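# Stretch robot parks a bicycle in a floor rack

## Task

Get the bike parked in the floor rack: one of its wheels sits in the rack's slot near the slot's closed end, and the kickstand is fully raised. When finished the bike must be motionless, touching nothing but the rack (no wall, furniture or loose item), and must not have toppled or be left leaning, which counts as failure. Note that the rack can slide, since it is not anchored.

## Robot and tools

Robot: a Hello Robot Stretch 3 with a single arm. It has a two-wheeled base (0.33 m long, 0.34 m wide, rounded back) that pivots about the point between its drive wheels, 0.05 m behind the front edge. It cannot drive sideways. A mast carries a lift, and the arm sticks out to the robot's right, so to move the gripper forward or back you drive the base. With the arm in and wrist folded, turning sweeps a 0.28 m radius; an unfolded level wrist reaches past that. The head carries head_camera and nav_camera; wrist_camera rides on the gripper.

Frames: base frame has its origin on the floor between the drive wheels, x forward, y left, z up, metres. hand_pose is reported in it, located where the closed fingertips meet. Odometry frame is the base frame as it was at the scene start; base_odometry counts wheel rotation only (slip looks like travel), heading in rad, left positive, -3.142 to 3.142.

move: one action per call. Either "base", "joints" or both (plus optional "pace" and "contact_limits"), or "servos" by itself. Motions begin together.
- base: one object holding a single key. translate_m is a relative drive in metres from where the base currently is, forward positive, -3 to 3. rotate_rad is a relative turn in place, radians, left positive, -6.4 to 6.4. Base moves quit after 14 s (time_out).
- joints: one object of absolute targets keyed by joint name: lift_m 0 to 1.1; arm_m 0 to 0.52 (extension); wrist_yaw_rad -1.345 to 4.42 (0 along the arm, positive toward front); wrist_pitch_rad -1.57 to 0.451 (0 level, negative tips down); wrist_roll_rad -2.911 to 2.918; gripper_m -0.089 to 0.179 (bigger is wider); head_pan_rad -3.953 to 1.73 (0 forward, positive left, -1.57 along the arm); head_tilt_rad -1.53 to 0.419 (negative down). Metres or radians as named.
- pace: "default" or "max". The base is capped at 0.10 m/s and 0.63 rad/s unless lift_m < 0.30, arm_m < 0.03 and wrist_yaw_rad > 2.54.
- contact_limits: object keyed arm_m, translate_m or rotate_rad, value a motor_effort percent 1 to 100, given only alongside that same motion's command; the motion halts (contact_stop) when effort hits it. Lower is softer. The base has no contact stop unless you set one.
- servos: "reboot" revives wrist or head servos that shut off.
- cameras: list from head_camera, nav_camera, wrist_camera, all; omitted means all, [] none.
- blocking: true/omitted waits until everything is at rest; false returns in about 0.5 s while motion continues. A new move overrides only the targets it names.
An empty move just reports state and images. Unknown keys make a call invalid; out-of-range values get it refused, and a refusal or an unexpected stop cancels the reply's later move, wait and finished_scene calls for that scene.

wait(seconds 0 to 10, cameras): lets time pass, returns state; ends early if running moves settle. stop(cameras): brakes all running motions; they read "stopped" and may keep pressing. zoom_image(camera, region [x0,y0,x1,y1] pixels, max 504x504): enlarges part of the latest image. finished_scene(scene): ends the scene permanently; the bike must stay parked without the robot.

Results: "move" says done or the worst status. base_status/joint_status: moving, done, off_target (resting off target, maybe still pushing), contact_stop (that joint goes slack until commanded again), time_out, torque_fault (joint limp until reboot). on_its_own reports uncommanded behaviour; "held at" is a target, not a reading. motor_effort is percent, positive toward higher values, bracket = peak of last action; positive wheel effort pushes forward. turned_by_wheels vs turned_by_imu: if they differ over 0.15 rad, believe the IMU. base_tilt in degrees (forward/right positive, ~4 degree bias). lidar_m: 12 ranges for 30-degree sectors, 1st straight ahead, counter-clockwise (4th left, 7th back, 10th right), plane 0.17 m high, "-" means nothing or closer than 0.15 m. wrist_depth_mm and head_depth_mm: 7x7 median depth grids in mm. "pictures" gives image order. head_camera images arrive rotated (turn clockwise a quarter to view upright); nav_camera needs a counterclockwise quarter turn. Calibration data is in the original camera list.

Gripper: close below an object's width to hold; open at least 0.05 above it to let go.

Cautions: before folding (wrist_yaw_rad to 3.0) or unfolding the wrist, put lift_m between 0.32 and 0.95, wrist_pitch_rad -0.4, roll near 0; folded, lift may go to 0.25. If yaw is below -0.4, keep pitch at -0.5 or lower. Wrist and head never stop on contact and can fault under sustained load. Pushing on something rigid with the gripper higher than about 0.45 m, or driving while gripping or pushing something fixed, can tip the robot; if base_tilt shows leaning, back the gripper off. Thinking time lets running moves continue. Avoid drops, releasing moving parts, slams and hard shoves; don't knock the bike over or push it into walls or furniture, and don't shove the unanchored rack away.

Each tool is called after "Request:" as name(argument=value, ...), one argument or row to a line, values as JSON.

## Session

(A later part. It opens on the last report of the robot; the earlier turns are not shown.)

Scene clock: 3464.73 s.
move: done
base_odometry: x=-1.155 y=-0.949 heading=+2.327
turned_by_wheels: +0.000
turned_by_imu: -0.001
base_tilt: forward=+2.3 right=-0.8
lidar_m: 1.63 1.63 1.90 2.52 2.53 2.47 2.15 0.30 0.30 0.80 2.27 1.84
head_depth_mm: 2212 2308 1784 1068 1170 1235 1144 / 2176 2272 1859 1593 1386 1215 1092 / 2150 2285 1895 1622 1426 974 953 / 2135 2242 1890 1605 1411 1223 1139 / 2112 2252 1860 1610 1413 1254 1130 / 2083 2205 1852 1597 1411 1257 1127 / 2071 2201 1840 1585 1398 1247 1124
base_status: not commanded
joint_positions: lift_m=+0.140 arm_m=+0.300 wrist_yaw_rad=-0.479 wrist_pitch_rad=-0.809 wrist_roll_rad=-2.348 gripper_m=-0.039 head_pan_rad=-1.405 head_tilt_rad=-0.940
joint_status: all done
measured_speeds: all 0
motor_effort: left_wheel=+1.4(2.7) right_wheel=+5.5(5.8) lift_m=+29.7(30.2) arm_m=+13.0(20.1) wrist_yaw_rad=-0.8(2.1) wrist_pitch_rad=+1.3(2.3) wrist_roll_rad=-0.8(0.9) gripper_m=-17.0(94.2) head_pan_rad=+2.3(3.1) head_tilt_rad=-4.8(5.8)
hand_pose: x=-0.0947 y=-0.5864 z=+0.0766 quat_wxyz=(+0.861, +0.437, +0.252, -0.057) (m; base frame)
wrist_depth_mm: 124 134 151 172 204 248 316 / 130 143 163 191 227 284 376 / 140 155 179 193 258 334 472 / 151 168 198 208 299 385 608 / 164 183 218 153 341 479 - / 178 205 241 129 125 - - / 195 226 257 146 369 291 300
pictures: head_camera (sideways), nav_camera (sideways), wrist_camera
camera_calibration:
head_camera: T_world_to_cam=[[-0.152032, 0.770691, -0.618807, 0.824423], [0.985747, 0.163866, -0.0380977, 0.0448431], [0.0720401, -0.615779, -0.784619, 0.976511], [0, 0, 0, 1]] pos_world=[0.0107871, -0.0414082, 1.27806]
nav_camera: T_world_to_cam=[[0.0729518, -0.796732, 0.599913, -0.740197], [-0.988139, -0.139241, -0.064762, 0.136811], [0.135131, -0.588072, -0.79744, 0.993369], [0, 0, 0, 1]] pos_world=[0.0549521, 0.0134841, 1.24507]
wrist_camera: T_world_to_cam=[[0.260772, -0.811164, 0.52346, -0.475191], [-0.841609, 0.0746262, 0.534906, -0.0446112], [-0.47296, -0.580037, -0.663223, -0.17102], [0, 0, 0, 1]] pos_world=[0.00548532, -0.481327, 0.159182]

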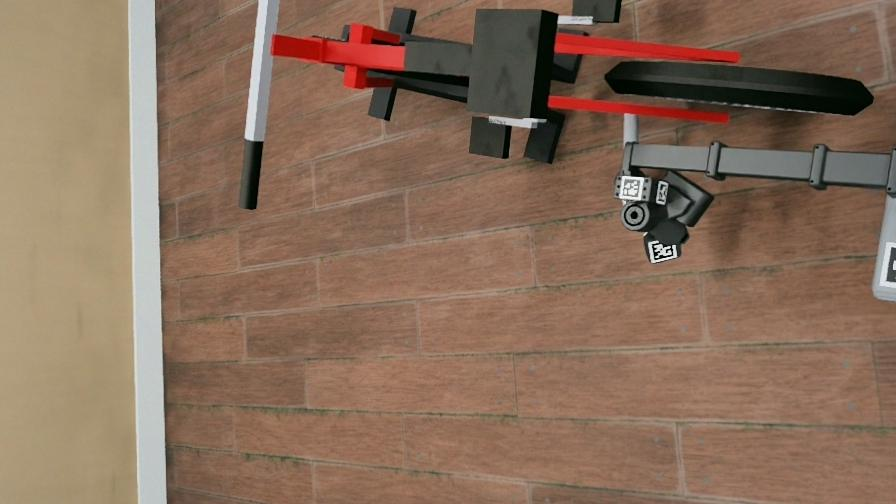

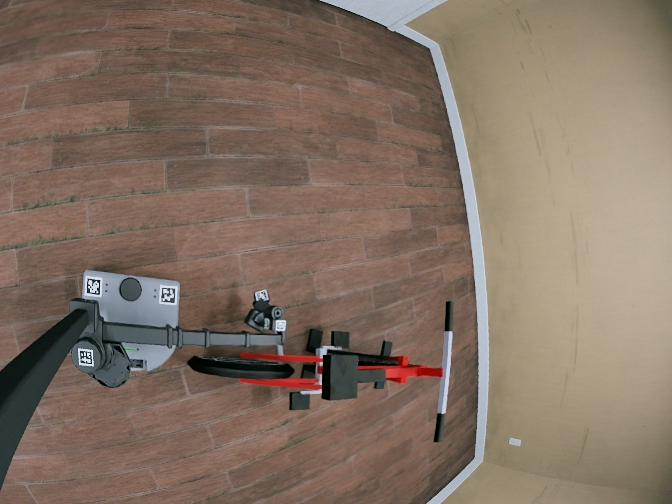

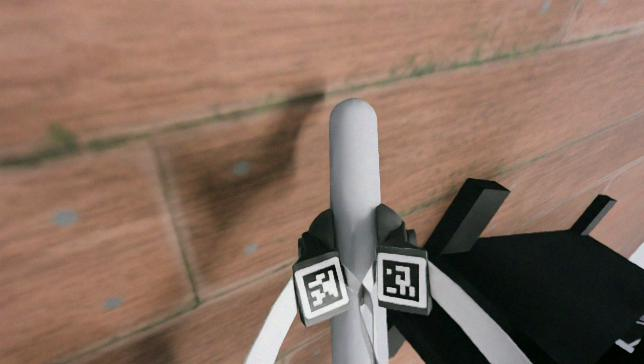

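Request:
move(
  joints={"arm_m": 0.26, "lift_m": 0.14},
)

Request:
move(
  joints={"arm_m": 0.23, "lift_m": 0.15},
)

Scene clock: 3469.57 s.
move: done
base_odometry: x=-1.155 y=-0.949 heading=+2.327
turned_by_wheels: +0.000
turned_by_imu: +0.000
base_tilt: forward=+2.3 right=-0.8
lidar_m: 1.63 1.63 1.90 2.52 2.52 2.46 2.15 0.30 0.30 0.81 2.26 1.84
head_depth_mm: 2204 2286 1786 1064 1172 1235 1149 / 2179 2282 1848 1616 1373 1208 1096 / 2161 2264 1876 1623 1418 948 1088 / 2144 2223 1891 1619 1422 1225 1130 / 2120 2246 1866 1603 1402 1258 1132 / 2065 2210 1868 1618 1403 1253 1129 / 2077 2197 1853 1581 1400 1254 1125
base_status: not commanded
joint_positions: lift_m=+0.140 arm_m=+0.260 wrist_yaw_rad=-0.452 wrist_pitch_rad=-0.767 wrist_roll_rad=-2.349 gripper_m=-0.039 head_pan_rad=-1.405 head_tilt_rad=-0.940
joint_status: all done
measured_speeds: all 0
on_its_own: wrist_yaw_rad is at rest, and its effort (-25.0) is outside its rest range (-9 to +9)
motor_effort: left_wheel=+5.5(5.6) right_wheel=-8.4(8.7) lift_m=+23.4(30.4) arm_m=-21.7(24.7) wrist_yaw_rad=-25.0(25.5) wrist_pitch_rad=-6.4(6.4) wrist_roll_rad=-0.3(0.9) gripper_m=-16.3(17.6) head_pan_rad=+2.4(3.1) head_tilt_rad=-4.3(5.6)
hand_pose: x=-0.0944 y=-0.5559 z=+0.0835 quat_wxyz=(+0.868, +0.417, +0.266, -0.054) (m; base frame)
wrist_depth_mm: 126 137 156 182 216 272 362 / 134 148 170 202 247 318 449 / 144 160 185 220 282 376 571 / 156 174 209 246 324 467 807 / 169 191 233 257 149 544 - / 182 213 260 126 125 - - / 203 238 286 384 163 - 277
pictures: head_camera (sideways), nav_camera (sideways), wrist_camera
camera_calibration:
head_camera: T_world_to_cam=[[-0.152032, 0.77069, -0.618807, 0.824423], [0.985747, 0.163866, -0.0380977, 0.0448431], [0.0720401, -0.615779, -0.784619, 0.976511], [0, 0, 0, 1]] pos_world=[0.0107871, -0.0414082, 1.27806]
nav_camera: T_world_to_cam=[[0.0729518, -0.796732, 0.599913, -0.740197], [-0.988139, -0.139241, -0.064762, 0.136811], [0.135131, -0.588072, -0.79744, 0.993369], [0, 0, 0, 1]] pos_world=[0.0549521, 0.0134841, 1.24507]
wrist_camera: T_world_to_cam=[[0.294147, -0.783199, 0.547792, -0.437504], [-0.832986, 0.0709494, 0.548727, -0.0527469], [-0.468628, -0.617709, -0.631524, -0.171783], [0, 0, 0, 1]] pos_world=[0.00425109, -0.445023, 0.16012]

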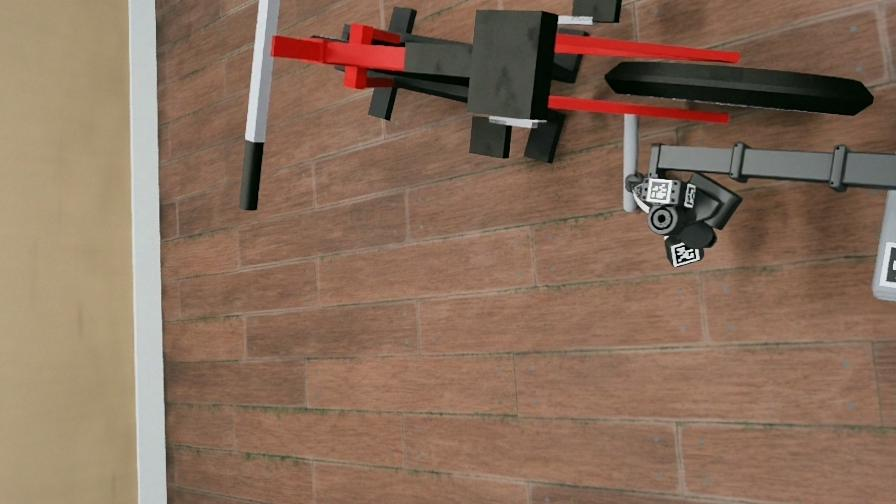

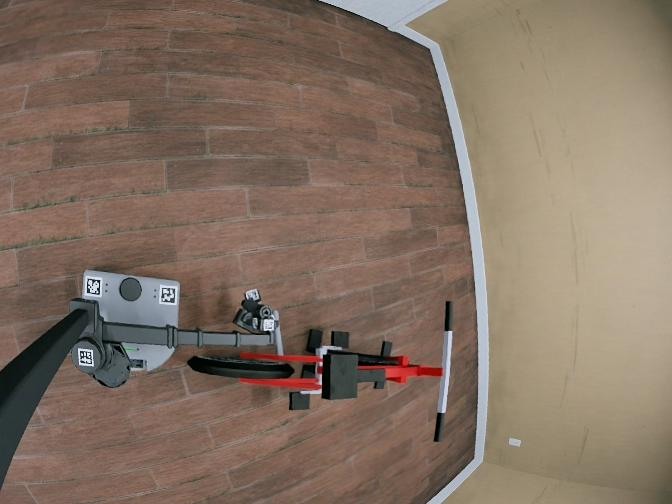

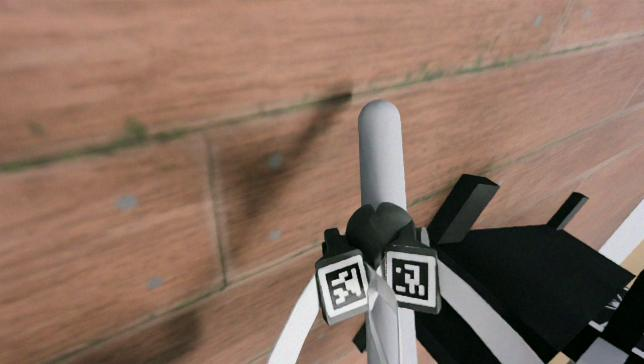

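Scene clock: 3470.77 s.
move: done
base_odometry: x=-1.155 y=-0.949 heading=+2.327
turned_by_wheels: +0.000
turned_by_imu: -0.001
base_tilt: forward=+2.3 right=-0.8
lidar_m: 1.63 1.63 1.90 2.52 2.52 2.47 2.15 0.30 0.30 0.97 2.26 1.84
head_depth_mm: 2192 2311 1798 1072 1180 1251 1149 / 2172 2277 1870 1608 1287 1213 1093 / 2138 2279 1896 1626 1423 931 851 / 2119 2250 1865 1616 1417 1220 1136 / 2080 2223 1879 1609 1417 1263 1138 / 2083 2230 1854 1603 1410 1246 1128 / 2074 2196 1846 1594 1391 1238 1123
base_status: not commanded
joint_positions: lift_m=+0.150 arm_m=+0.230 wrist_yaw_rad=-0.478 wrist_pitch_rad=-0.803 wrist_roll_rad=-2.351 gripper_m=-0.039 head_pan_rad=-1.405 head_tilt_rad=-0.940
joint_status: all done
measured_speeds: all 0
motor_effort: left_wheel=+0.5(6.6) right_wheel=+1.6(10.9) lift_m=+29.5(30.9) arm_m=-18.7(23.6) wrist_yaw_rad=-2.2(26.0) wrist_pitch_rad=+0.5(6.3) wrist_roll_rad=+0.2(0.4) gripper_m=-14.0(16.8) head_pan_rad=+2.5(3.2) head_tilt_rad=-5.3(5.3)
hand_pose: x=-0.0951 y=-0.5176 z=+0.0875 quat_wxyz=(+0.862, +0.435, +0.255, -0.057) (m; base frame)
wrist_depth_mm: 132 143 161 187 220 268 345 / 140 154 175 205 244 309 408 / 151 166 192 227 250 361 510 / 163 180 213 255 275 404 660 / 175 198 236 156 193 432 - / 190 219 264 128 126 - - / 208 245 284 407 484 - 289
pictures: head_camera (sideways), nav_camera (sideways), wrist_camera
camera_calibration:
head_camera: T_world_to_cam=[[-0.152032, 0.770691, -0.618807, 0.824423], [0.985747, 0.163866, -0.0380977, 0.0448431], [0.07204, -0.615779, -0.784619, 0.976511], [0, 0, 0, 1]] pos_world=[0.0107871, -0.0414082, 1.27806]
nav_camera: T_world_to_cam=[[0.0729518, -0.796733, 0.599913, -0.740197], [-0.988139, -0.139241, -0.064762, 0.136811], [0.135131, -0.588072, -0.79744, 0.993369], [0, 0, 0, 1]] pos_world=[0.0549521, 0.0134841, 1.24507]
wrist_camera: T_world_to_cam=[[0.265619, -0.808007, 0.525901, -0.423083], [-0.839407, 0.0744681, 0.538378, -0.0561489], [-0.474176, -0.584448, -0.658466, -0.126813], [0, 0, 0, 1]] pos_world=[0.00511572, -0.411788, 0.169227]

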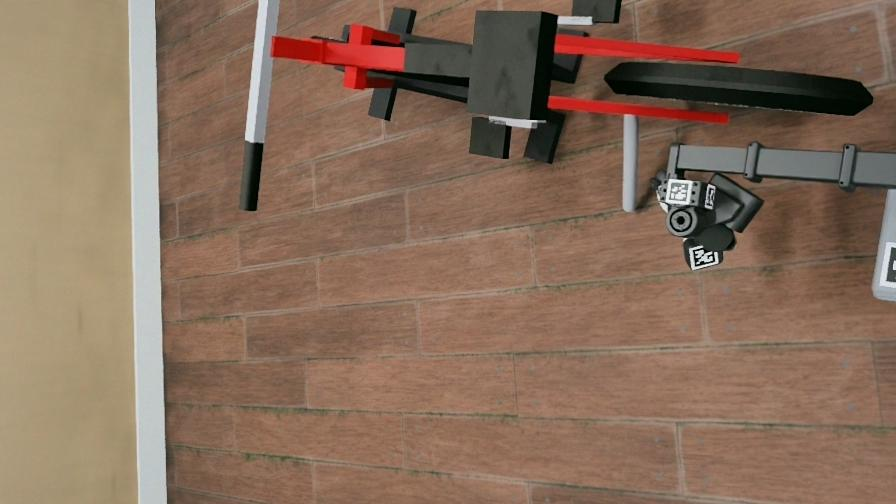

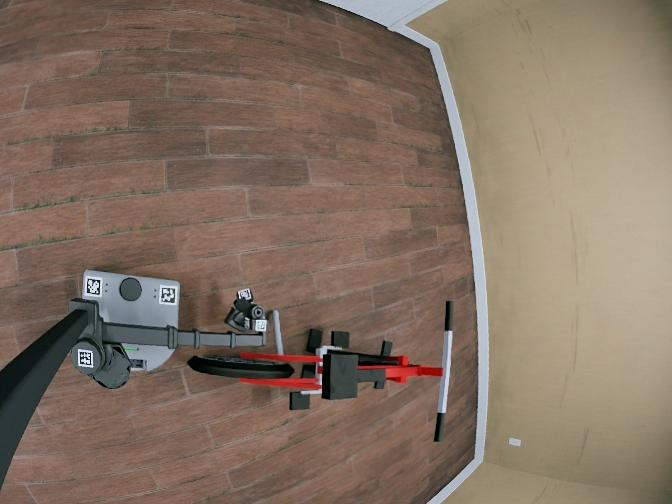

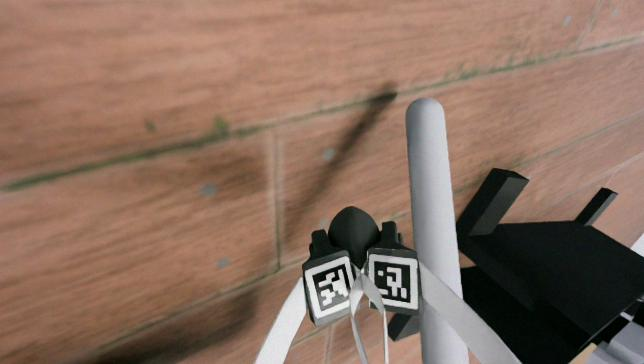

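Request:
move(
  joints={"gripper_m": 0.11},
  cameras=[],
)

Request:
move(
  joints={"arm_m": 0.28, "lift_m": 0.16},
)

Scene clock: 3491.57 s.
move: done
base_odometry: x=-1.155 y=-0.949 heading=+2.327
turned_by_wheels: +0.000
turned_by_imu: -0.001
base_tilt: forward=+2.3 right=-0.8
lidar_m: 1.63 1.63 1.89 2.52 2.52 2.47 2.15 0.30 0.30 0.97 2.26 1.84
head_depth_mm: 2218 2305 1800 1064 1182 1258 1148 / 2193 2286 1858 1596 1283 1213 1098 / 2153 2291 1891 1617 1421 930 850 / 2126 2231 1896 1626 1422 1221 1135 / 2099 2221 1868 1608 1414 1260 1133 / 2084 2210 1845 1600 1406 1248 1128 / 2074 2197 1860 1601 1405 1254 1125
base_status: not commanded
joint_positions: lift_m=+0.150 arm_m=+0.230 wrist_yaw_rad=-0.478 wrist_pitch_rad=-0.803 wrist_roll_rad=-2.351 gripper_m=+0.110 head_pan_rad=-1.405 head_tilt_rad=-0.940
joint_status: all done
measured_speeds: all 0
motor_effort: left_wheel=+0.5(1.0) right_wheel=+1.4(2.1) lift_m=+26.4(27.7) arm_m=-11.2(14.1) wrist_yaw_rad=-1.7(2.2) wrist_pitch_rad=+0.4(0.8) wrist_roll_rad=+0.4(0.4) gripper_m=+0.9(80.2) head_pan_rad=+2.8(3.2) head_tilt_rad=-4.7(5.7)
hand_pose: x=-0.0952 y=-0.5175 z=+0.0875 quat_wxyz=(+0.862, +0.435, +0.255, -0.057) (m; base frame)
wrist_depth_mm: 132 143 162 187 220 267 343 / 139 154 175 206 245 308 412 / 151 166 193 227 249 366 510 / 162 179 213 255 211 404 670 / 175 196 224 293 202 134 - / 190 211 138 340 191 123 110 / 209 123 293 408 187 - -
pictures: none
No camera images: "cameras" was empty.

Scene clock: 3493.03 s.
move: done
base_odometry: x=-1.155 y=-0.949 heading=+2.327
turned_by_wheels: +0.000
turned_by_imu: +0.000
base_tilt: forward=+2.3 right=-0.8
lidar_m: 1.63 1.63 1.89 2.52 2.52 2.47 2.15 0.30 0.30 0.81 2.26 1.84
head_depth_mm: 2183 2324 1804 1065 1181 1257 1140 / 2183 2272 1864 1599 1284 1213 1098 / 2133 2267 1861 1622 1427 950 842 / 2157 2253 1885 1619 1419 1230 1132 / 2098 2247 1856 1613 1414 1250 1127 / 2100 2230 1865 1597 1395 1251 1126 / 2086 2213 1846 1606 1400 1247 1124
base_status: not commanded
joint_positions: lift_m=+0.160 arm_m=+0.280 wrist_yaw_rad=-0.479 wrist_pitch_rad=-0.804 wrist_roll_rad=-2.351 gripper_m=+0.110 head_pan_rad=-1.405 head_tilt_rad=-0.940
joint_status: all done
measured_speeds: all 0
motor_effort: left_wheel=+0.7(1.1) right_wheel=+1.2(2.1) lift_m=+29.7(30.9) arm_m=+18.9(20.9) wrist_yaw_rad=-0.9(2.0) wrist_pitch_rad=+0.8(1.1) wrist_roll_rad=+0.4(0.4) gripper_m=+0.0(1.5) head_pan_rad=+2.2(3.2) head_tilt_rad=-5.2(5.6)
hand_pose: x=-0.0951 y=-0.5674 z=+0.0974 quat_wxyz=(+0.862, +0.435, +0.254, -0.057) (m; base frame)
wrist_depth_mm: 139 152 172 199 232 284 360 / 149 162 186 214 260 326 441 / 159 176 203 225 297 381 540 / 172 191 224 251 339 466 700 / 184 210 245 284 392 133 - / 200 223 139 321 417 123 111 / 222 123 309 393 172 - -
pictures: head_camera (sideways), nav_camera (sideways), wrist_camera
camera_calibration:
head_camera: T_world_to_cam=[[-0.152032, 0.77069, -0.618807, 0.824423], [0.985747, 0.163866, -0.0380977, 0.0448431], [0.0720401, -0.615779, -0.784618, 0.976511], [0, 0, 0, 1]] pos_world=[0.0107871, -0.0414082, 1.27806]
nav_camera: T_world_to_cam=[[0.0729518, -0.796732, 0.599913, -0.740197], [-0.988139, -0.139241, -0.0647621, 0.136811], [0.135131, -0.588073, -0.79744, 0.993369], [0, 0, 0, 1]] pos_world=[0.0549521, 0.013484, 1.24507]
wrist_camera: T_world_to_cam=[[0.265161, -0.808417, 0.525502, -0.468812], [-0.839546, 0.0744552, 0.538163, -0.0577523], [-0.474186, -0.583883, -0.65896, -0.149068], [0, 0, 0, 1]] pos_world=[0.00513912, -0.461734, 0.179212]

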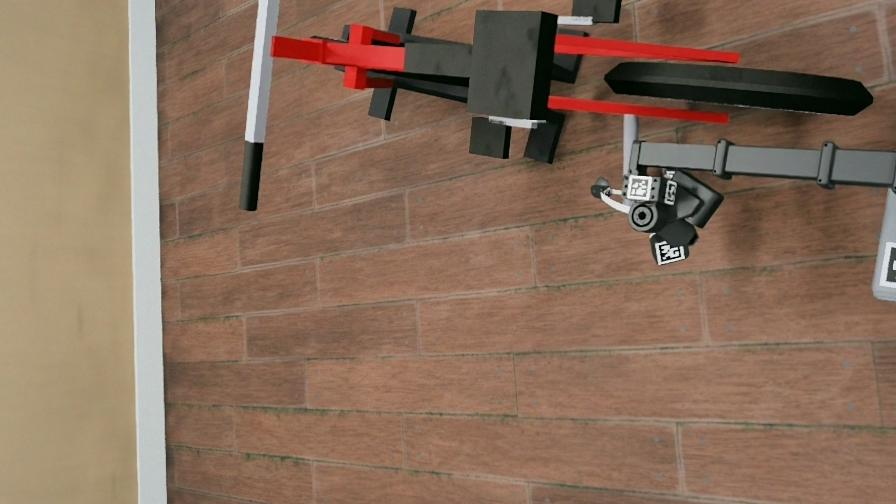

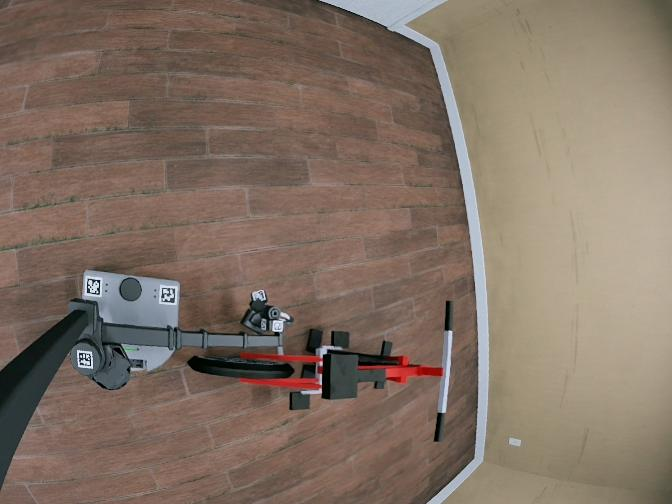

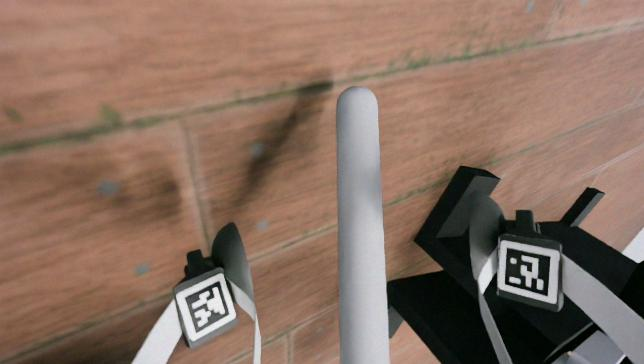

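Request:
move(
  joints={"arm_m": 0.325, "lift_m": 0.115},
)

Scene clock: 3496.70 s.
move: done
base_odometry: x=-1.155 y=-0.949 heading=+2.327
turned_by_wheels: +0.000
turned_by_imu: -0.001
base_tilt: forward=+2.3 right=-0.8
lidar_m: 1.63 1.63 1.90 2.52 2.51 2.47 2.15 0.30 0.30 0.80 2.26 1.84
head_depth_mm: 2191 2311 1796 1064 1178 1258 1148 / 2171 2286 1864 1592 1287 1216 1093 / 2155 2287 1896 1630 1429 1020 1092 / 2129 2247 1878 1615 1417 1242 1131 / 2121 2207 1877 1602 1412 1251 1132 / 2107 2243 1847 1595 1399 1247 1126 / 2076 2187 1839 1592 1403 1246 1124
base_status: not commanded
joint_positions: lift_m=+0.115 arm_m=+0.325 wrist_yaw_rad=-0.479 wrist_pitch_rad=-0.804 wrist_roll_rad=-2.351 gripper_m=+0.110 head_pan_rad=-1.405 head_tilt_rad=-0.940
joint_status: all done
measured_speeds: all 0
motor_effort: left_wheel=+0.8(0.9) right_wheel=+1.6(2.0) lift_m=+22.5(28.3) arm_m=+19.5(20.8) wrist_yaw_rad=-0.8(1.9) wrist_pitch_rad=+0.9(1.3) wrist_roll_rad=+0.2(0.4) gripper_m=-0.1(1.8) head_pan_rad=+2.0(3.2) head_tilt_rad=-5.6(5.7)
hand_pose: x=-0.0951 y=-0.6124 z=+0.0524 quat_wxyz=(+0.862, +0.435, +0.254, -0.057) (m; base frame)
wrist_depth_mm: 104 112 127 147 175 212 268 / - 122 139 161 194 242 323 / 119 131 152 166 219 287 401 / 128 142 167 135 253 341 526 / 139 157 180 126 296 133 863 / 152 167 138 123 344 123 111 / 167 170 231 118 364 293 -
pictures: head_camera (sideways), nav_camera (sideways), wrist_camera
camera_calibration:
head_camera: T_world_to_cam=[[-0.152032, 0.770691, -0.618807, 0.824423], [0.985747, 0.163866, -0.0380977, 0.0448431], [0.07204, -0.615779, -0.784619, 0.976511], [0, 0, 0, 1]] pos_world=[0.0107871, -0.0414082, 1.27806]
nav_camera: T_world_to_cam=[[0.0729517, -0.796732, 0.599913, -0.740197], [-0.988139, -0.139241, -0.064762, 0.136811], [0.135131, -0.588073, -0.79744, 0.993369], [0, 0, 0, 1]] pos_world=[0.0549521, 0.013484, 1.24507]
wrist_camera: T_world_to_cam=[[0.265048, -0.808505, 0.525423, -0.481567], [-0.839571, 0.0744763, 0.538121, -0.0301645], [-0.474205, -0.583758, -0.659057, -0.204913], [0, 0, 0, 1]] pos_world=[0.00514268, -0.506722, 0.134209]

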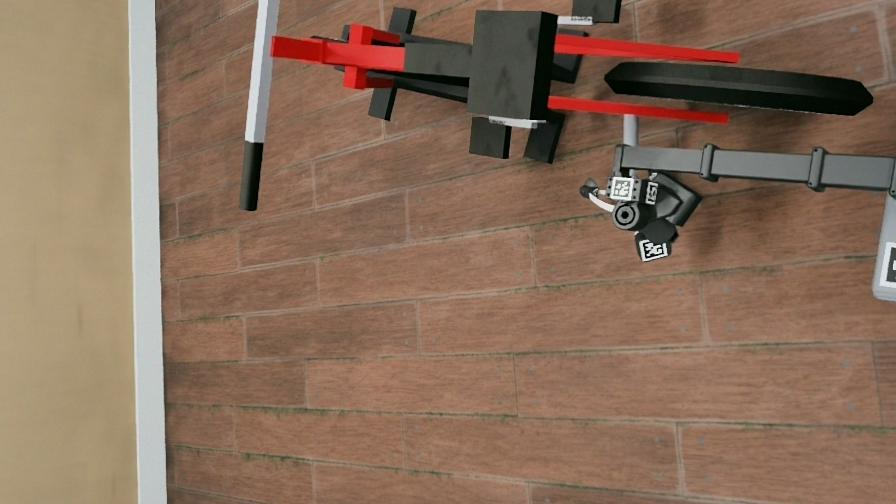

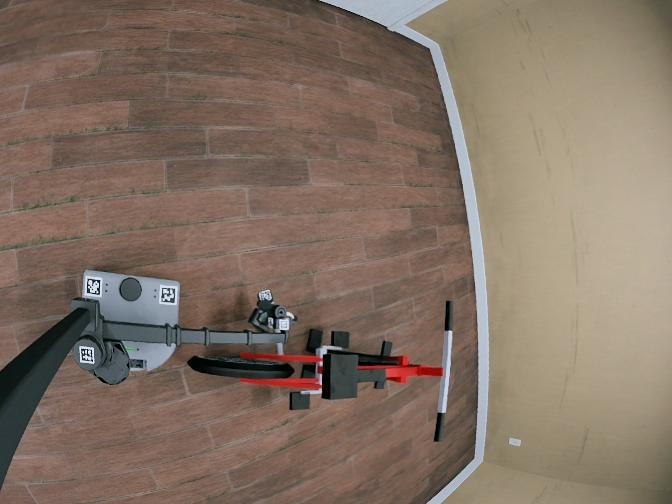

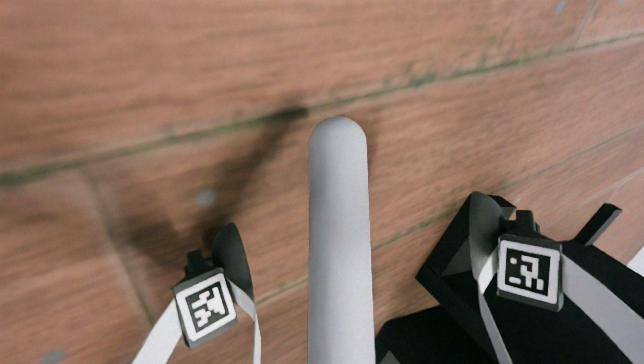

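Request:
move(
  joints={"arm_m": 0.338, "lift_m": 0.103},
  cameras=["wrist_camera"],
)

Request:
move(
  joints={"gripper_m": -0.06},
)

Scene clock: 3500.73 s.
move: contact_stop
base_odometry: x=-1.155 y=-0.949 heading=+2.327
turned_by_wheels: +0.000
turned_by_imu: -0.001
base_tilt: forward=+2.3 right=-0.9
lidar_m: 1.63 1.63 1.90 2.52 2.52 2.47 2.15 0.30 0.30 0.80 2.26 1.84
head_depth_mm: 2202 2288 1794 1063 1181 1249 1149 / 2180 2264 1861 1599 1383 1211 1094 / 2154 2267 1898 1632 1433 1035 1090 / 2142 2240 1884 1617 1419 1246 1132 / 2123 2241 1876 1598 1414 1251 1131 / 2086 2226 1870 1590 1401 1254 1130 / 2066 2194 1845 1590 1397 1248 1117
base_status: not commanded
joint_positions: lift_m=+0.108 arm_m=+0.338 wrist_yaw_rad=-0.484 wrist_pitch_rad=-0.811 wrist_roll_rad=-2.357 gripper_m=+0.110 head_pan_rad=-1.405 head_tilt_rad=-0.940
joint_status: lift_m contact_stop (moved -0.007 of -0.012); the others done
measured_speeds: translate_m=+0.000 rotate_rad=+0.000 lift_m=+0.005 arm_m=+0.000 wrist_yaw_rad=+0.000 wrist_pitch_rad=+0.000 wrist_roll_rad=+0.000 head_pan_rad=+0.000 head_tilt_rad=+0.000
on_its_own: lift_m is slack since a contact_stop (your +0.103 is given up)
motor_effort: left_wheel=+0.8(1.3) right_wheel=-2.8(2.8) lift_m=+21.3(22.6) arm_m=+22.7(23.5) wrist_yaw_rad=+4.1(4.2) wrist_pitch_rad=+2.0(2.2) wrist_roll_rad=+2.4(2.5) gripper_m=+1.1(1.4) head_pan_rad=+2.3(3.1) head_tilt_rad=-4.7(5.5)
hand_pose: x=-0.0952 y=-0.6237 z=+0.0441 quat_wxyz=(+0.860, +0.439, +0.255, -0.057) (m; base frame)
wrist_depth_mm: 100 105 121 138 164 197 251 / 105 113 130 152 183 227 299 / 114 124 144 160 207 268 369 / 122 135 158 121 239 324 486 / 132 150 168 117 279 134 640 / 144 159 132 113 322 123 111 / 158 123 217 109 362 292 -
pictures: wrist_camera
camera_calibration:
wrist_camera: T_world_to_cam=[[0.264938, -0.812958, 0.518563, -0.488844], [-0.839154, 0.0705293, 0.539301, -0.0273842], [-0.475003, -0.578036, -0.663511, -0.213387], [0, 0, 0, 1]] pos_world=[0.00517452, -0.518824, 0.12668]

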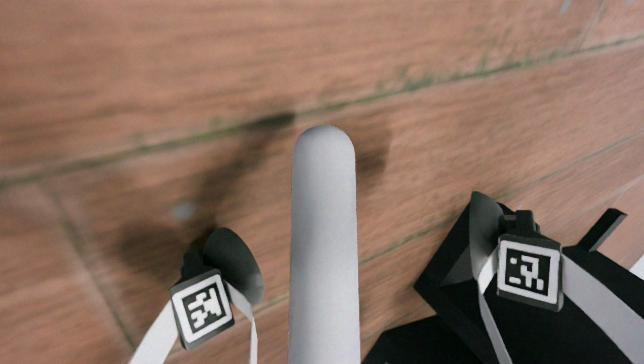

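not run: a stop that you did not command came earlier in this reply.

Request:
move(
  joints={"lift_m": 0.113},
  cameras=[],
)

Request:
move(
  joints={"gripper_m": -0.06},
)

Scene clock: 3503.40 s.
move: done
base_odometry: x=-1.155 y=-0.949 heading=+2.327
turned_by_wheels: +0.000
turned_by_imu: -0.001
base_tilt: forward=+2.3 right=-0.8
lidar_m: 1.63 1.63 1.90 2.52 2.52 2.48 2.15 0.30 0.30 0.80 2.26 1.84
head_depth_mm: 2225 2305 1781 1059 1180 1263 1146 / 2160 2300 1870 1594 1283 1206 1096 / 2159 2240 1896 1624 1429 1035 1089 / 2136 2247 1877 1617 1414 1238 1138 / 2104 2252 1870 1602 1415 1251 1133 / 2083 2207 1856 1601 1404 1247 1128 / 2066 2202 1842 1590 1398 1251 1126
base_status: not commanded
joint_positions: lift_m=+0.113 arm_m=+0.338 wrist_yaw_rad=-0.482 wrist_pitch_rad=-0.813 wrist_roll_rad=-2.356 gripper_m=+0.110 head_pan_rad=-1.405 head_tilt_rad=-0.940
joint_status: all done
measured_speeds: all 0
motor_effort: left_wheel=+0.8(1.2) right_wheel=-1.7(2.7) lift_m=+29.7(29.9) arm_m=+18.6(20.3) wrist_yaw_rad=+1.0(4.3) wrist_pitch_rad=+2.7(3.2) wrist_roll_rad=+2.0(2.5) gripper_m=+0.7(1.3) head_pan_rad=+2.1(2.9) head_tilt_rad=-4.7(5.5)
hand_pose: x=-0.0947 y=-0.6236 z=+0.0490 quat_wxyz=(+0.860, +0.439, +0.254, -0.055) (m; base frame)
wrist_depth_mm: 102 109 125 143 169 204 258 / - 120 135 158 189 234 307 / 117 128 149 163 213 273 380 / 126 139 164 124 246 330 495 / 136 153 173 120 286 134 652 / 149 164 134 115 330 123 111 / 165 170 129 111 364 290 -
pictures: none
No camera images: "cameras" was empty.

Scene clock: 3505.70 s.
move: done
base_odometry: x=-1.155 y=-0.949 heading=+2.326
turned_by_wheels: +0.000
turned_by_imu: -0.001
base_tilt: forward=+2.3 right=-0.8
lidar_m: 1.63 1.63 1.90 2.52 2.52 2.48 2.15 0.30 0.30 0.80 2.26 1.84
head_depth_mm: 2215 2304 1793 1068 1186 1250 1144 / 2172 2271 1864 1526 1282 1206 1094 / 2152 2291 1880 1621 1417 1032 1094 / 2107 2242 1890 1616 1417 1237 1137 / 2106 2250 1856 1593 1411 1259 1130 / 2086 2229 1851 1596 1399 1245 1131 / 2078 2207 1851 1587 1394 1246 1122
base_status: not commanded
joint_positions: lift_m=+0.113 arm_m=+0.338 wrist_yaw_rad=-0.500 wrist_pitch_rad=-0.858 wrist_roll_rad=-2.353 gripper_m=-0.058 head_pan_rad=-1.405 head_tilt_rad=-0.940
joint_status: all done
measured_speeds: all 0
on_its_own: wrist_yaw_rad is at rest, and its effort (+17.8) is outside its rest range (-9 to +9)
motor_effort: left_wheel=-3.8(4.1) right_wheel=+8.5(9.3) lift_m=+29.0(30.3) arm_m=+10.5(18.4) wrist_yaw_rad=+17.8(18.6) wrist_pitch_rad=+10.7(11.1) wrist_roll_rad=+1.1(2.1) gripper_m=-44.6(98.8) head_pan_rad=+2.6(3.1) head_tilt_rad=-5.2(6.0)
hand_pose: x=-0.0928 y=-0.6140 z=+0.0421 quat_wxyz=(+0.853, +0.459, +0.241, -0.054) (m; base frame)
wrist_depth_mm: 101 107 121 138 159 189 232 / 106 119 130 150 177 213 271 / 115 125 143 161 198 244 323 / 124 135 157 133 226 289 401 / 133 150 170 124 152 310 505 / 145 162 174 131 125 307 - / 159 179 232 112 359 101 -
pictures: head_camera (sideways), nav_camera (sideways), wrist_camera
camera_calibration:
head_camera: T_world_to_cam=[[-0.152032, 0.77069, -0.618807, 0.824423], [0.985747, 0.163866, -0.0380977, 0.0448431], [0.07204, -0.615779, -0.784618, 0.976511], [0, 0, 0, 1]] pos_world=[0.0107871, -0.0414082, 1.27806]
nav_camera: T_world_to_cam=[[0.0729517, -0.796732, 0.599913, -0.740197], [-0.988139, -0.139241, -0.0647621, 0.136811], [0.135131, -0.588073, -0.79744, 0.993369], [0, 0, 0, 1]] pos_world=[0.0549521, 0.013484, 1.24507]
wrist_camera: T_world_to_cam=[[0.236697, -0.83804, 0.491593, -0.49742], [-0.850907, 0.0654195, 0.521226, -0.0284398], [-0.468968, -0.541672, -0.69761, -0.183671], [0, 0, 0, 1]] pos_world=[0.00740224, -0.514487, 0.131221]

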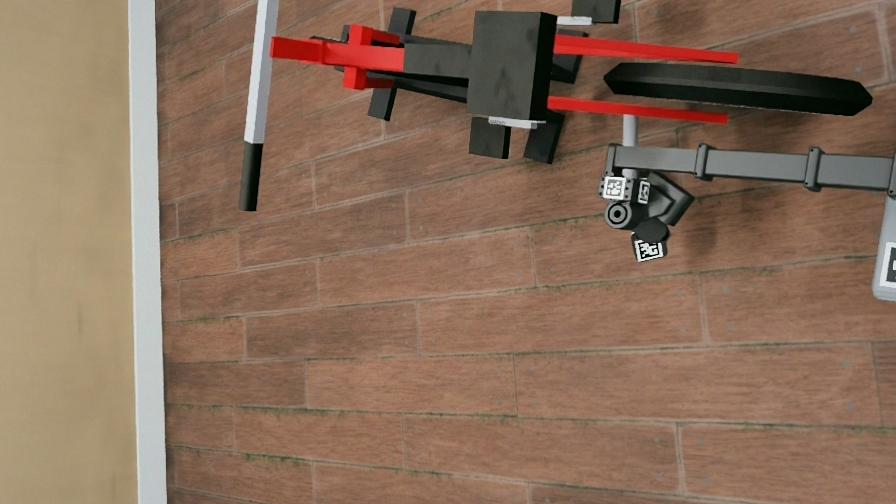

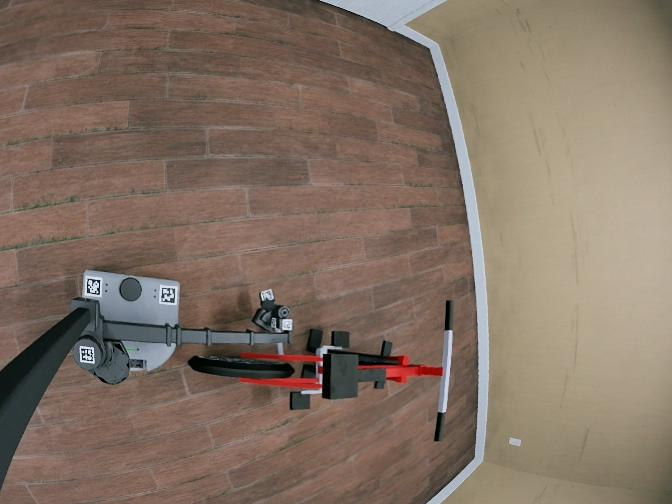

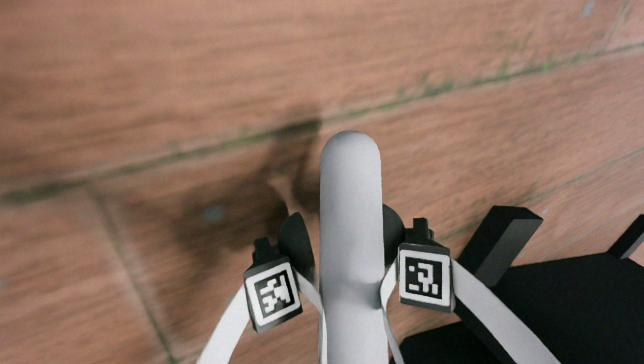

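Request:
move(
  joints={"arm_m": 0.288, "lift_m": 0.115, "wrist_roll_rad": -2.38, "wrist_pitch_rad": -0.82},
)

Scene clock: 3521.87 s.
move: done
base_odometry: x=-1.155 y=-0.949 heading=+2.327
turned_by_wheels: +0.001
turned_by_imu: +0.001
base_tilt: forward=+2.3 right=-0.8
lidar_m: 1.63 1.63 1.90 2.52 2.52 2.47 2.15 0.28 0.28 0.78 2.26 1.84
head_depth_mm: 2199 2288 1790 1493 1153 1240 1148 / 2192 2277 1852 1607 1317 1111 930 / 2160 2264 1842 1631 1420 995 1104 / 2127 2233 1874 1611 1411 1224 1141 / 2117 2236 1872 1608 1407 1251 1134 / 2076 2213 1860 1596 1410 1244 1129 / 2046 2219 1851 1590 1399 1248 1121
base_status: not commanded
joint_positions: lift_m=+0.115 arm_m=+0.288 wrist_yaw_rad=-0.448 wrist_pitch_rad=-0.835 wrist_roll_rad=-2.371 gripper_m=-0.056 head_pan_rad=-1.405 head_tilt_rad=-0.940
joint_status: all done
measured_speeds: all 0
on_its_own: wrist_yaw_rad is at rest, and its effort (-26.5) is outside its rest range (-9 to +9)
motor_effort: left_wheel=+11.6(11.6) right_wheel=-19.6(19.6) lift_m=+27.3(32.6) arm_m=-15.4(26.6) wrist_yaw_rad=-26.5(28.6) wrist_pitch_rad=+2.2(11.9) wrist_roll_rad=-2.8(5.7) gripper_m=-14.6(15.8) head_pan_rad=+2.4(3.1) head_tilt_rad=-5.5(5.7)
hand_pose: x=-0.0880 y=-0.5718 z=+0.0475 quat_wxyz=(+0.856, +0.444, +0.264, -0.033) (m; base frame)
wrist_depth_mm: 104 110 125 143 167 199 247 / - 120 135 157 186 228 291 / 119 129 149 172 209 265 355 / 127 140 163 179 240 318 452 / 138 154 181 153 140 348 614 / 151 169 199 128 127 352 - / 166 188 211 267 131 101 -
pictures: head_camera (sideways), nav_camera (sideways), wrist_camera
camera_calibration:
head_camera: T_world_to_cam=[[-0.152032, 0.770691, -0.618807, 0.824423], [0.985747, 0.163866, -0.0380977, 0.0448431], [0.07204, -0.615779, -0.784619, 0.976511], [0, 0, 0, 1]] pos_world=[0.0107871, -0.0414082, 1.27806]
nav_camera: T_world_to_cam=[[0.0729517, -0.796732, 0.599913, -0.740197], [-0.988139, -0.139241, -0.064762, 0.136811], [0.135131, -0.588073, -0.79744, 0.993369], [0, 0, 0, 1]] pos_world=[0.0549521, 0.013484, 1.24507]
wrist_camera: T_world_to_cam=[[0.30122, -0.813081, 0.498163, -0.446205], [-0.842452, 0.0178163, 0.538477, -0.0572258], [-0.4467, -0.581879, -0.679615, -0.176591], [0, 0, 0, 1]] pos_world=[0.00731252, -0.464536, 0.133084]

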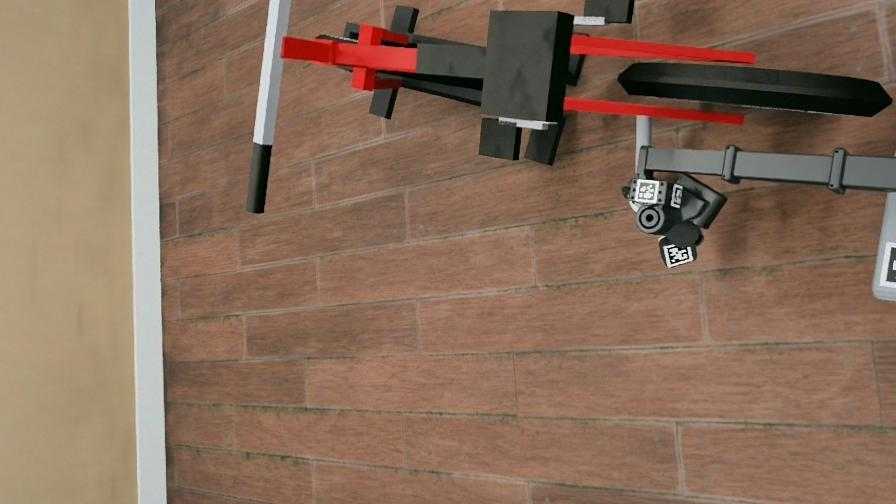

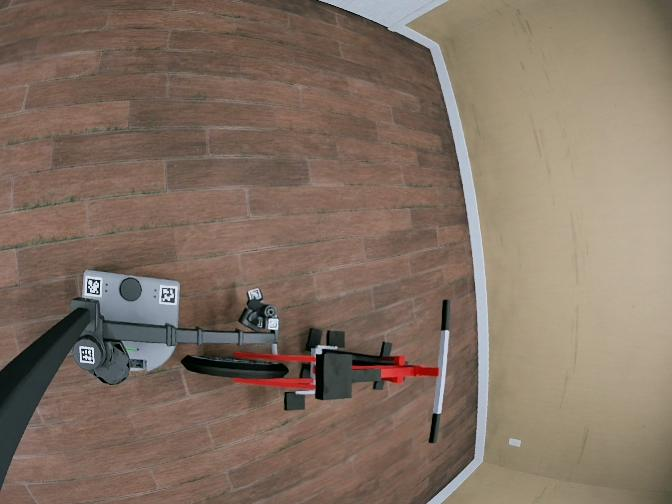

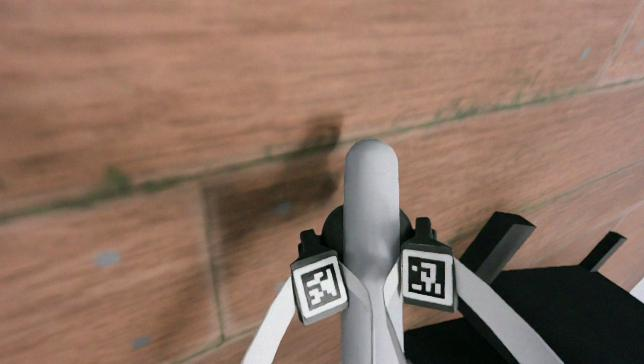

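Request:
move(
  joints={"arm_m": 0.26, "lift_m": 0.115, "wrist_roll_rad": -2.4, "wrist_pitch_rad": -0.82},
  cameras=["head_camera", "wrist_camera"],
)

Request:
move(
  joints={"arm_m": 0.235, "lift_m": 0.116, "wrist_roll_rad": -2.47, "wrist_pitch_rad": -0.82},
)

Scene clock: 3526.70 s.
move: done
base_odometry: x=-1.155 y=-0.949 heading=+2.327
turned_by_wheels: +0.000
turned_by_imu: -0.001
base_tilt: forward=+2.3 right=-0.8
lidar_m: 1.63 1.63 1.90 2.52 2.52 2.47 2.15 0.26 0.28 0.75 2.26 1.84
head_depth_mm: 2188 2284 1213 1549 986 1262 1150 / 2166 2289 1867 1588 1005 1023 875 / 2150 2250 1835 1629 1425 974 1089 / 2135 2243 1892 1617 1422 1220 1134 / 2101 2226 1868 1603 1402 1261 1139 / 2080 2214 1853 1592 1403 1253 1130 / 2063 2205 1855 1587 1394 1243 1125
base_status: not commanded
joint_positions: lift_m=+0.115 arm_m=+0.260 wrist_yaw_rad=-0.411 wrist_pitch_rad=-0.841 wrist_roll_rad=-2.382 gripper_m=-0.056 head_pan_rad=-1.405 head_tilt_rad=-0.940
joint_status: all done
measured_speeds: all 0
on_its_own: wrist_yaw_rad is held at -0.431, not at your -0.480, by its stall guard, which is not easing now; wrist_yaw_rad is at rest, and its effort (-18.3) is outside its rest range (-9 to +9)
motor_effort: left_wheel=+8.2(8.6) right_wheel=-11.5(12.2) lift_m=+32.1(34.8) arm_m=-20.5(25.7) wrist_yaw_rad=-18.3(18.8) wrist_pitch_rad=+3.4(4.6) wrist_roll_rad=-6.0(10.6) gripper_m=-15.0(16.2) head_pan_rad=+2.5(3.5) head_tilt_rad=-4.4(5.8)
hand_pose: x=-0.0823 y=-0.5452 z=+0.0467 quat_wxyz=(+0.854, +0.441, +0.276, -0.013) (m; base frame)
wrist_depth_mm: 103 109 124 142 164 195 240 / - 120 134 155 183 221 282 / 118 128 148 171 205 258 342 / 127 139 162 178 235 308 432 / 138 153 179 154 142 360 587 / 150 168 198 129 126 367 - / 165 188 210 264 383 93 -
pictures: head_camera (sideways), wrist_camera
camera_calibration:
head_camera: T_world_to_cam=[[-0.152032, 0.77069, -0.618807, 0.824423], [0.985747, 0.163866, -0.0380977, 0.0448431], [0.0720402, -0.615779, -0.784618, 0.976511], [0, 0, 0, 1]] pos_world=[0.0107871, -0.0414082, 1.27806]
wrist_camera: T_world_to_cam=[[0.34004, -0.802506, 0.490262, -0.416522], [-0.840078, -0.0249095, 0.541894, -0.0756559], [-0.422661, -0.596124, -0.682638, -0.164759], [0, 0, 0, 1]] pos_world=[0.00844017, -0.434363, 0.132732]

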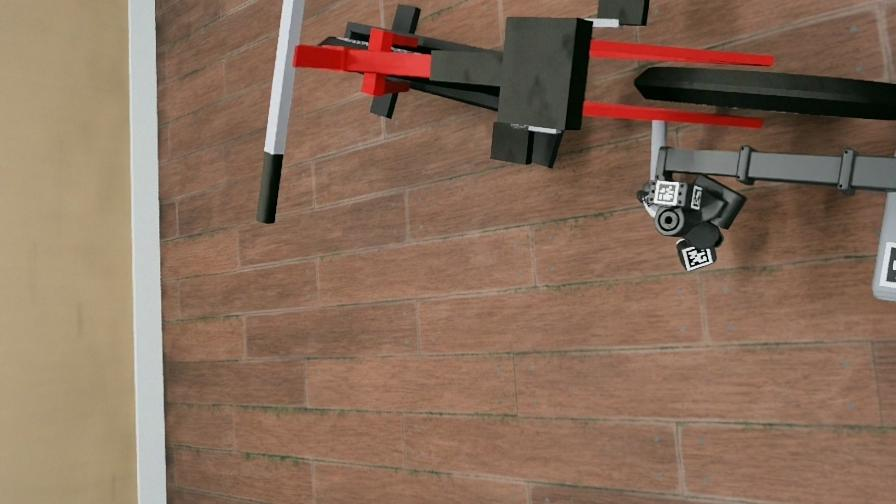

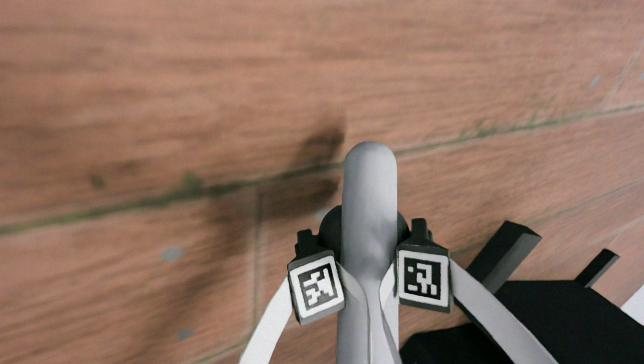

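Scene clock: 3527.83 s.
move: off_target
base_odometry: x=-1.155 y=-0.949 heading=+2.327
turned_by_wheels: +0.000
turned_by_imu: +0.000
base_tilt: forward=+2.3 right=-0.8
lidar_m: 1.63 1.63 1.90 2.52 2.52 2.47 2.15 0.25 0.28 0.73 2.26 1.84
head_depth_mm: 2187 2299 1792 1543 864 1252 1140 / 2192 2285 1859 1566 877 1016 858 / 2164 2258 1856 1629 1402 967 1102 / 2112 2240 1871 1624 1420 1221 1132 / 2098 2254 1861 1604 1406 1253 1135 / 2088 2217 1866 1596 1418 1252 1129 / 2072 2222 1845 1580 1395 1250 1128
base_status: not commanded
joint_positions: lift_m=+0.116 arm_m=+0.235 wrist_yaw_rad=-0.407 wrist_pitch_rad=-0.841 wrist_roll_rad=-2.446 gripper_m=-0.056 head_pan_rad=-1.405 head_tilt_rad=-0.940
joint_status: wrist_roll_rad off_target (ended at -2.446, target -2.470); the others done
measured_speeds: all 0
on_its_own: wrist_yaw_rad is held at -0.431, not at your -0.480, by its stall guard, which is still easing
motor_effort: left_wheel=+6.6(8.3) right_wheel=-13.2(13.9) lift_m=+31.2(39.6) arm_m=-24.2(25.0) wrist_yaw_rad=-20.6(20.8) wrist_pitch_rad=+3.8(8.4) wrist_roll_rad=-8.1(11.7) gripper_m=-15.0(16.0) head_pan_rad=+2.8(3.1) head_tilt_rad=-4.8(5.5)
hand_pose: x=-0.0818 y=-0.5204 z=+0.0477 quat_wxyz=(+0.845, +0.441, +0.304, +0.002) (m; base frame)
wrist_depth_mm: 104 110 124 140 161 188 228 / - 120 134 154 180 216 268 / 120 130 147 170 203 250 325 / 130 142 164 183 228 300 413 / 142 157 184 154 142 367 558 / 156 175 209 128 126 388 - / 171 198 220 277 374 95 -
pictures: head_camera (sideways), nav_camera (sideways), wrist_camera
camera_calibration:
head_camera: T_world_to_cam=[[-0.152033, 0.770691, -0.618807, 0.824423], [0.985747, 0.163867, -0.0380977, 0.0448431], [0.0720403, -0.615779, -0.784619, 0.976511], [0, 0, 0, 1]] pos_world=[0.0107871, -0.0414082, 1.27806]
nav_camera: T_world_to_cam=[[0.0729521, -0.796732, 0.599913, -0.740197], [-0.988138, -0.139242, -0.064762, 0.136811], [0.135131, -0.588072, -0.79744, 0.993369], [0, 0, 0, 1]] pos_world=[0.0549521, 0.0134841, 1.24507]
wrist_camera: T_world_to_cam=[[0.399436, -0.791532, 0.462523, -0.385451], [-0.815599, -0.0764343, 0.573547, -0.101551], [-0.418629, -0.606329, -0.676103, -0.15442], [0, 0, 0, 1]] pos_world=[0.0064933, -0.406488, 0.132121]

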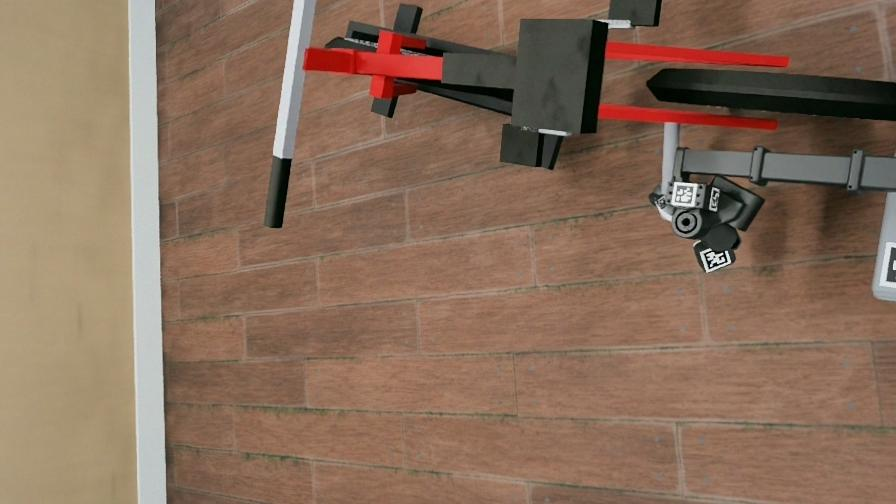

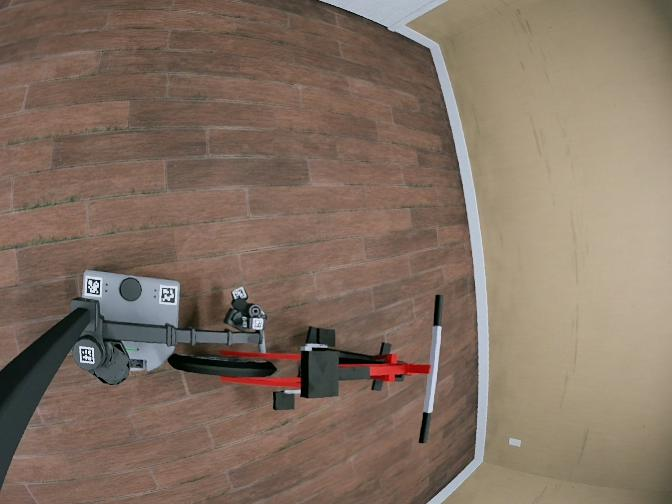

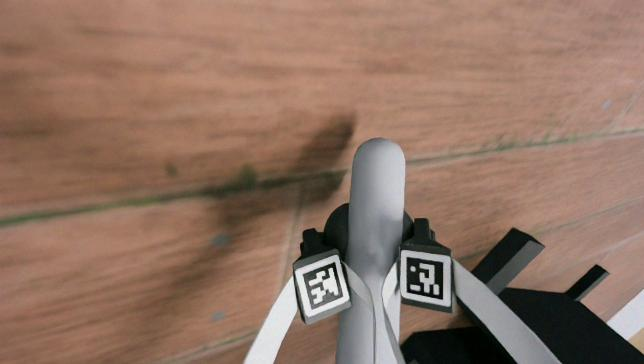

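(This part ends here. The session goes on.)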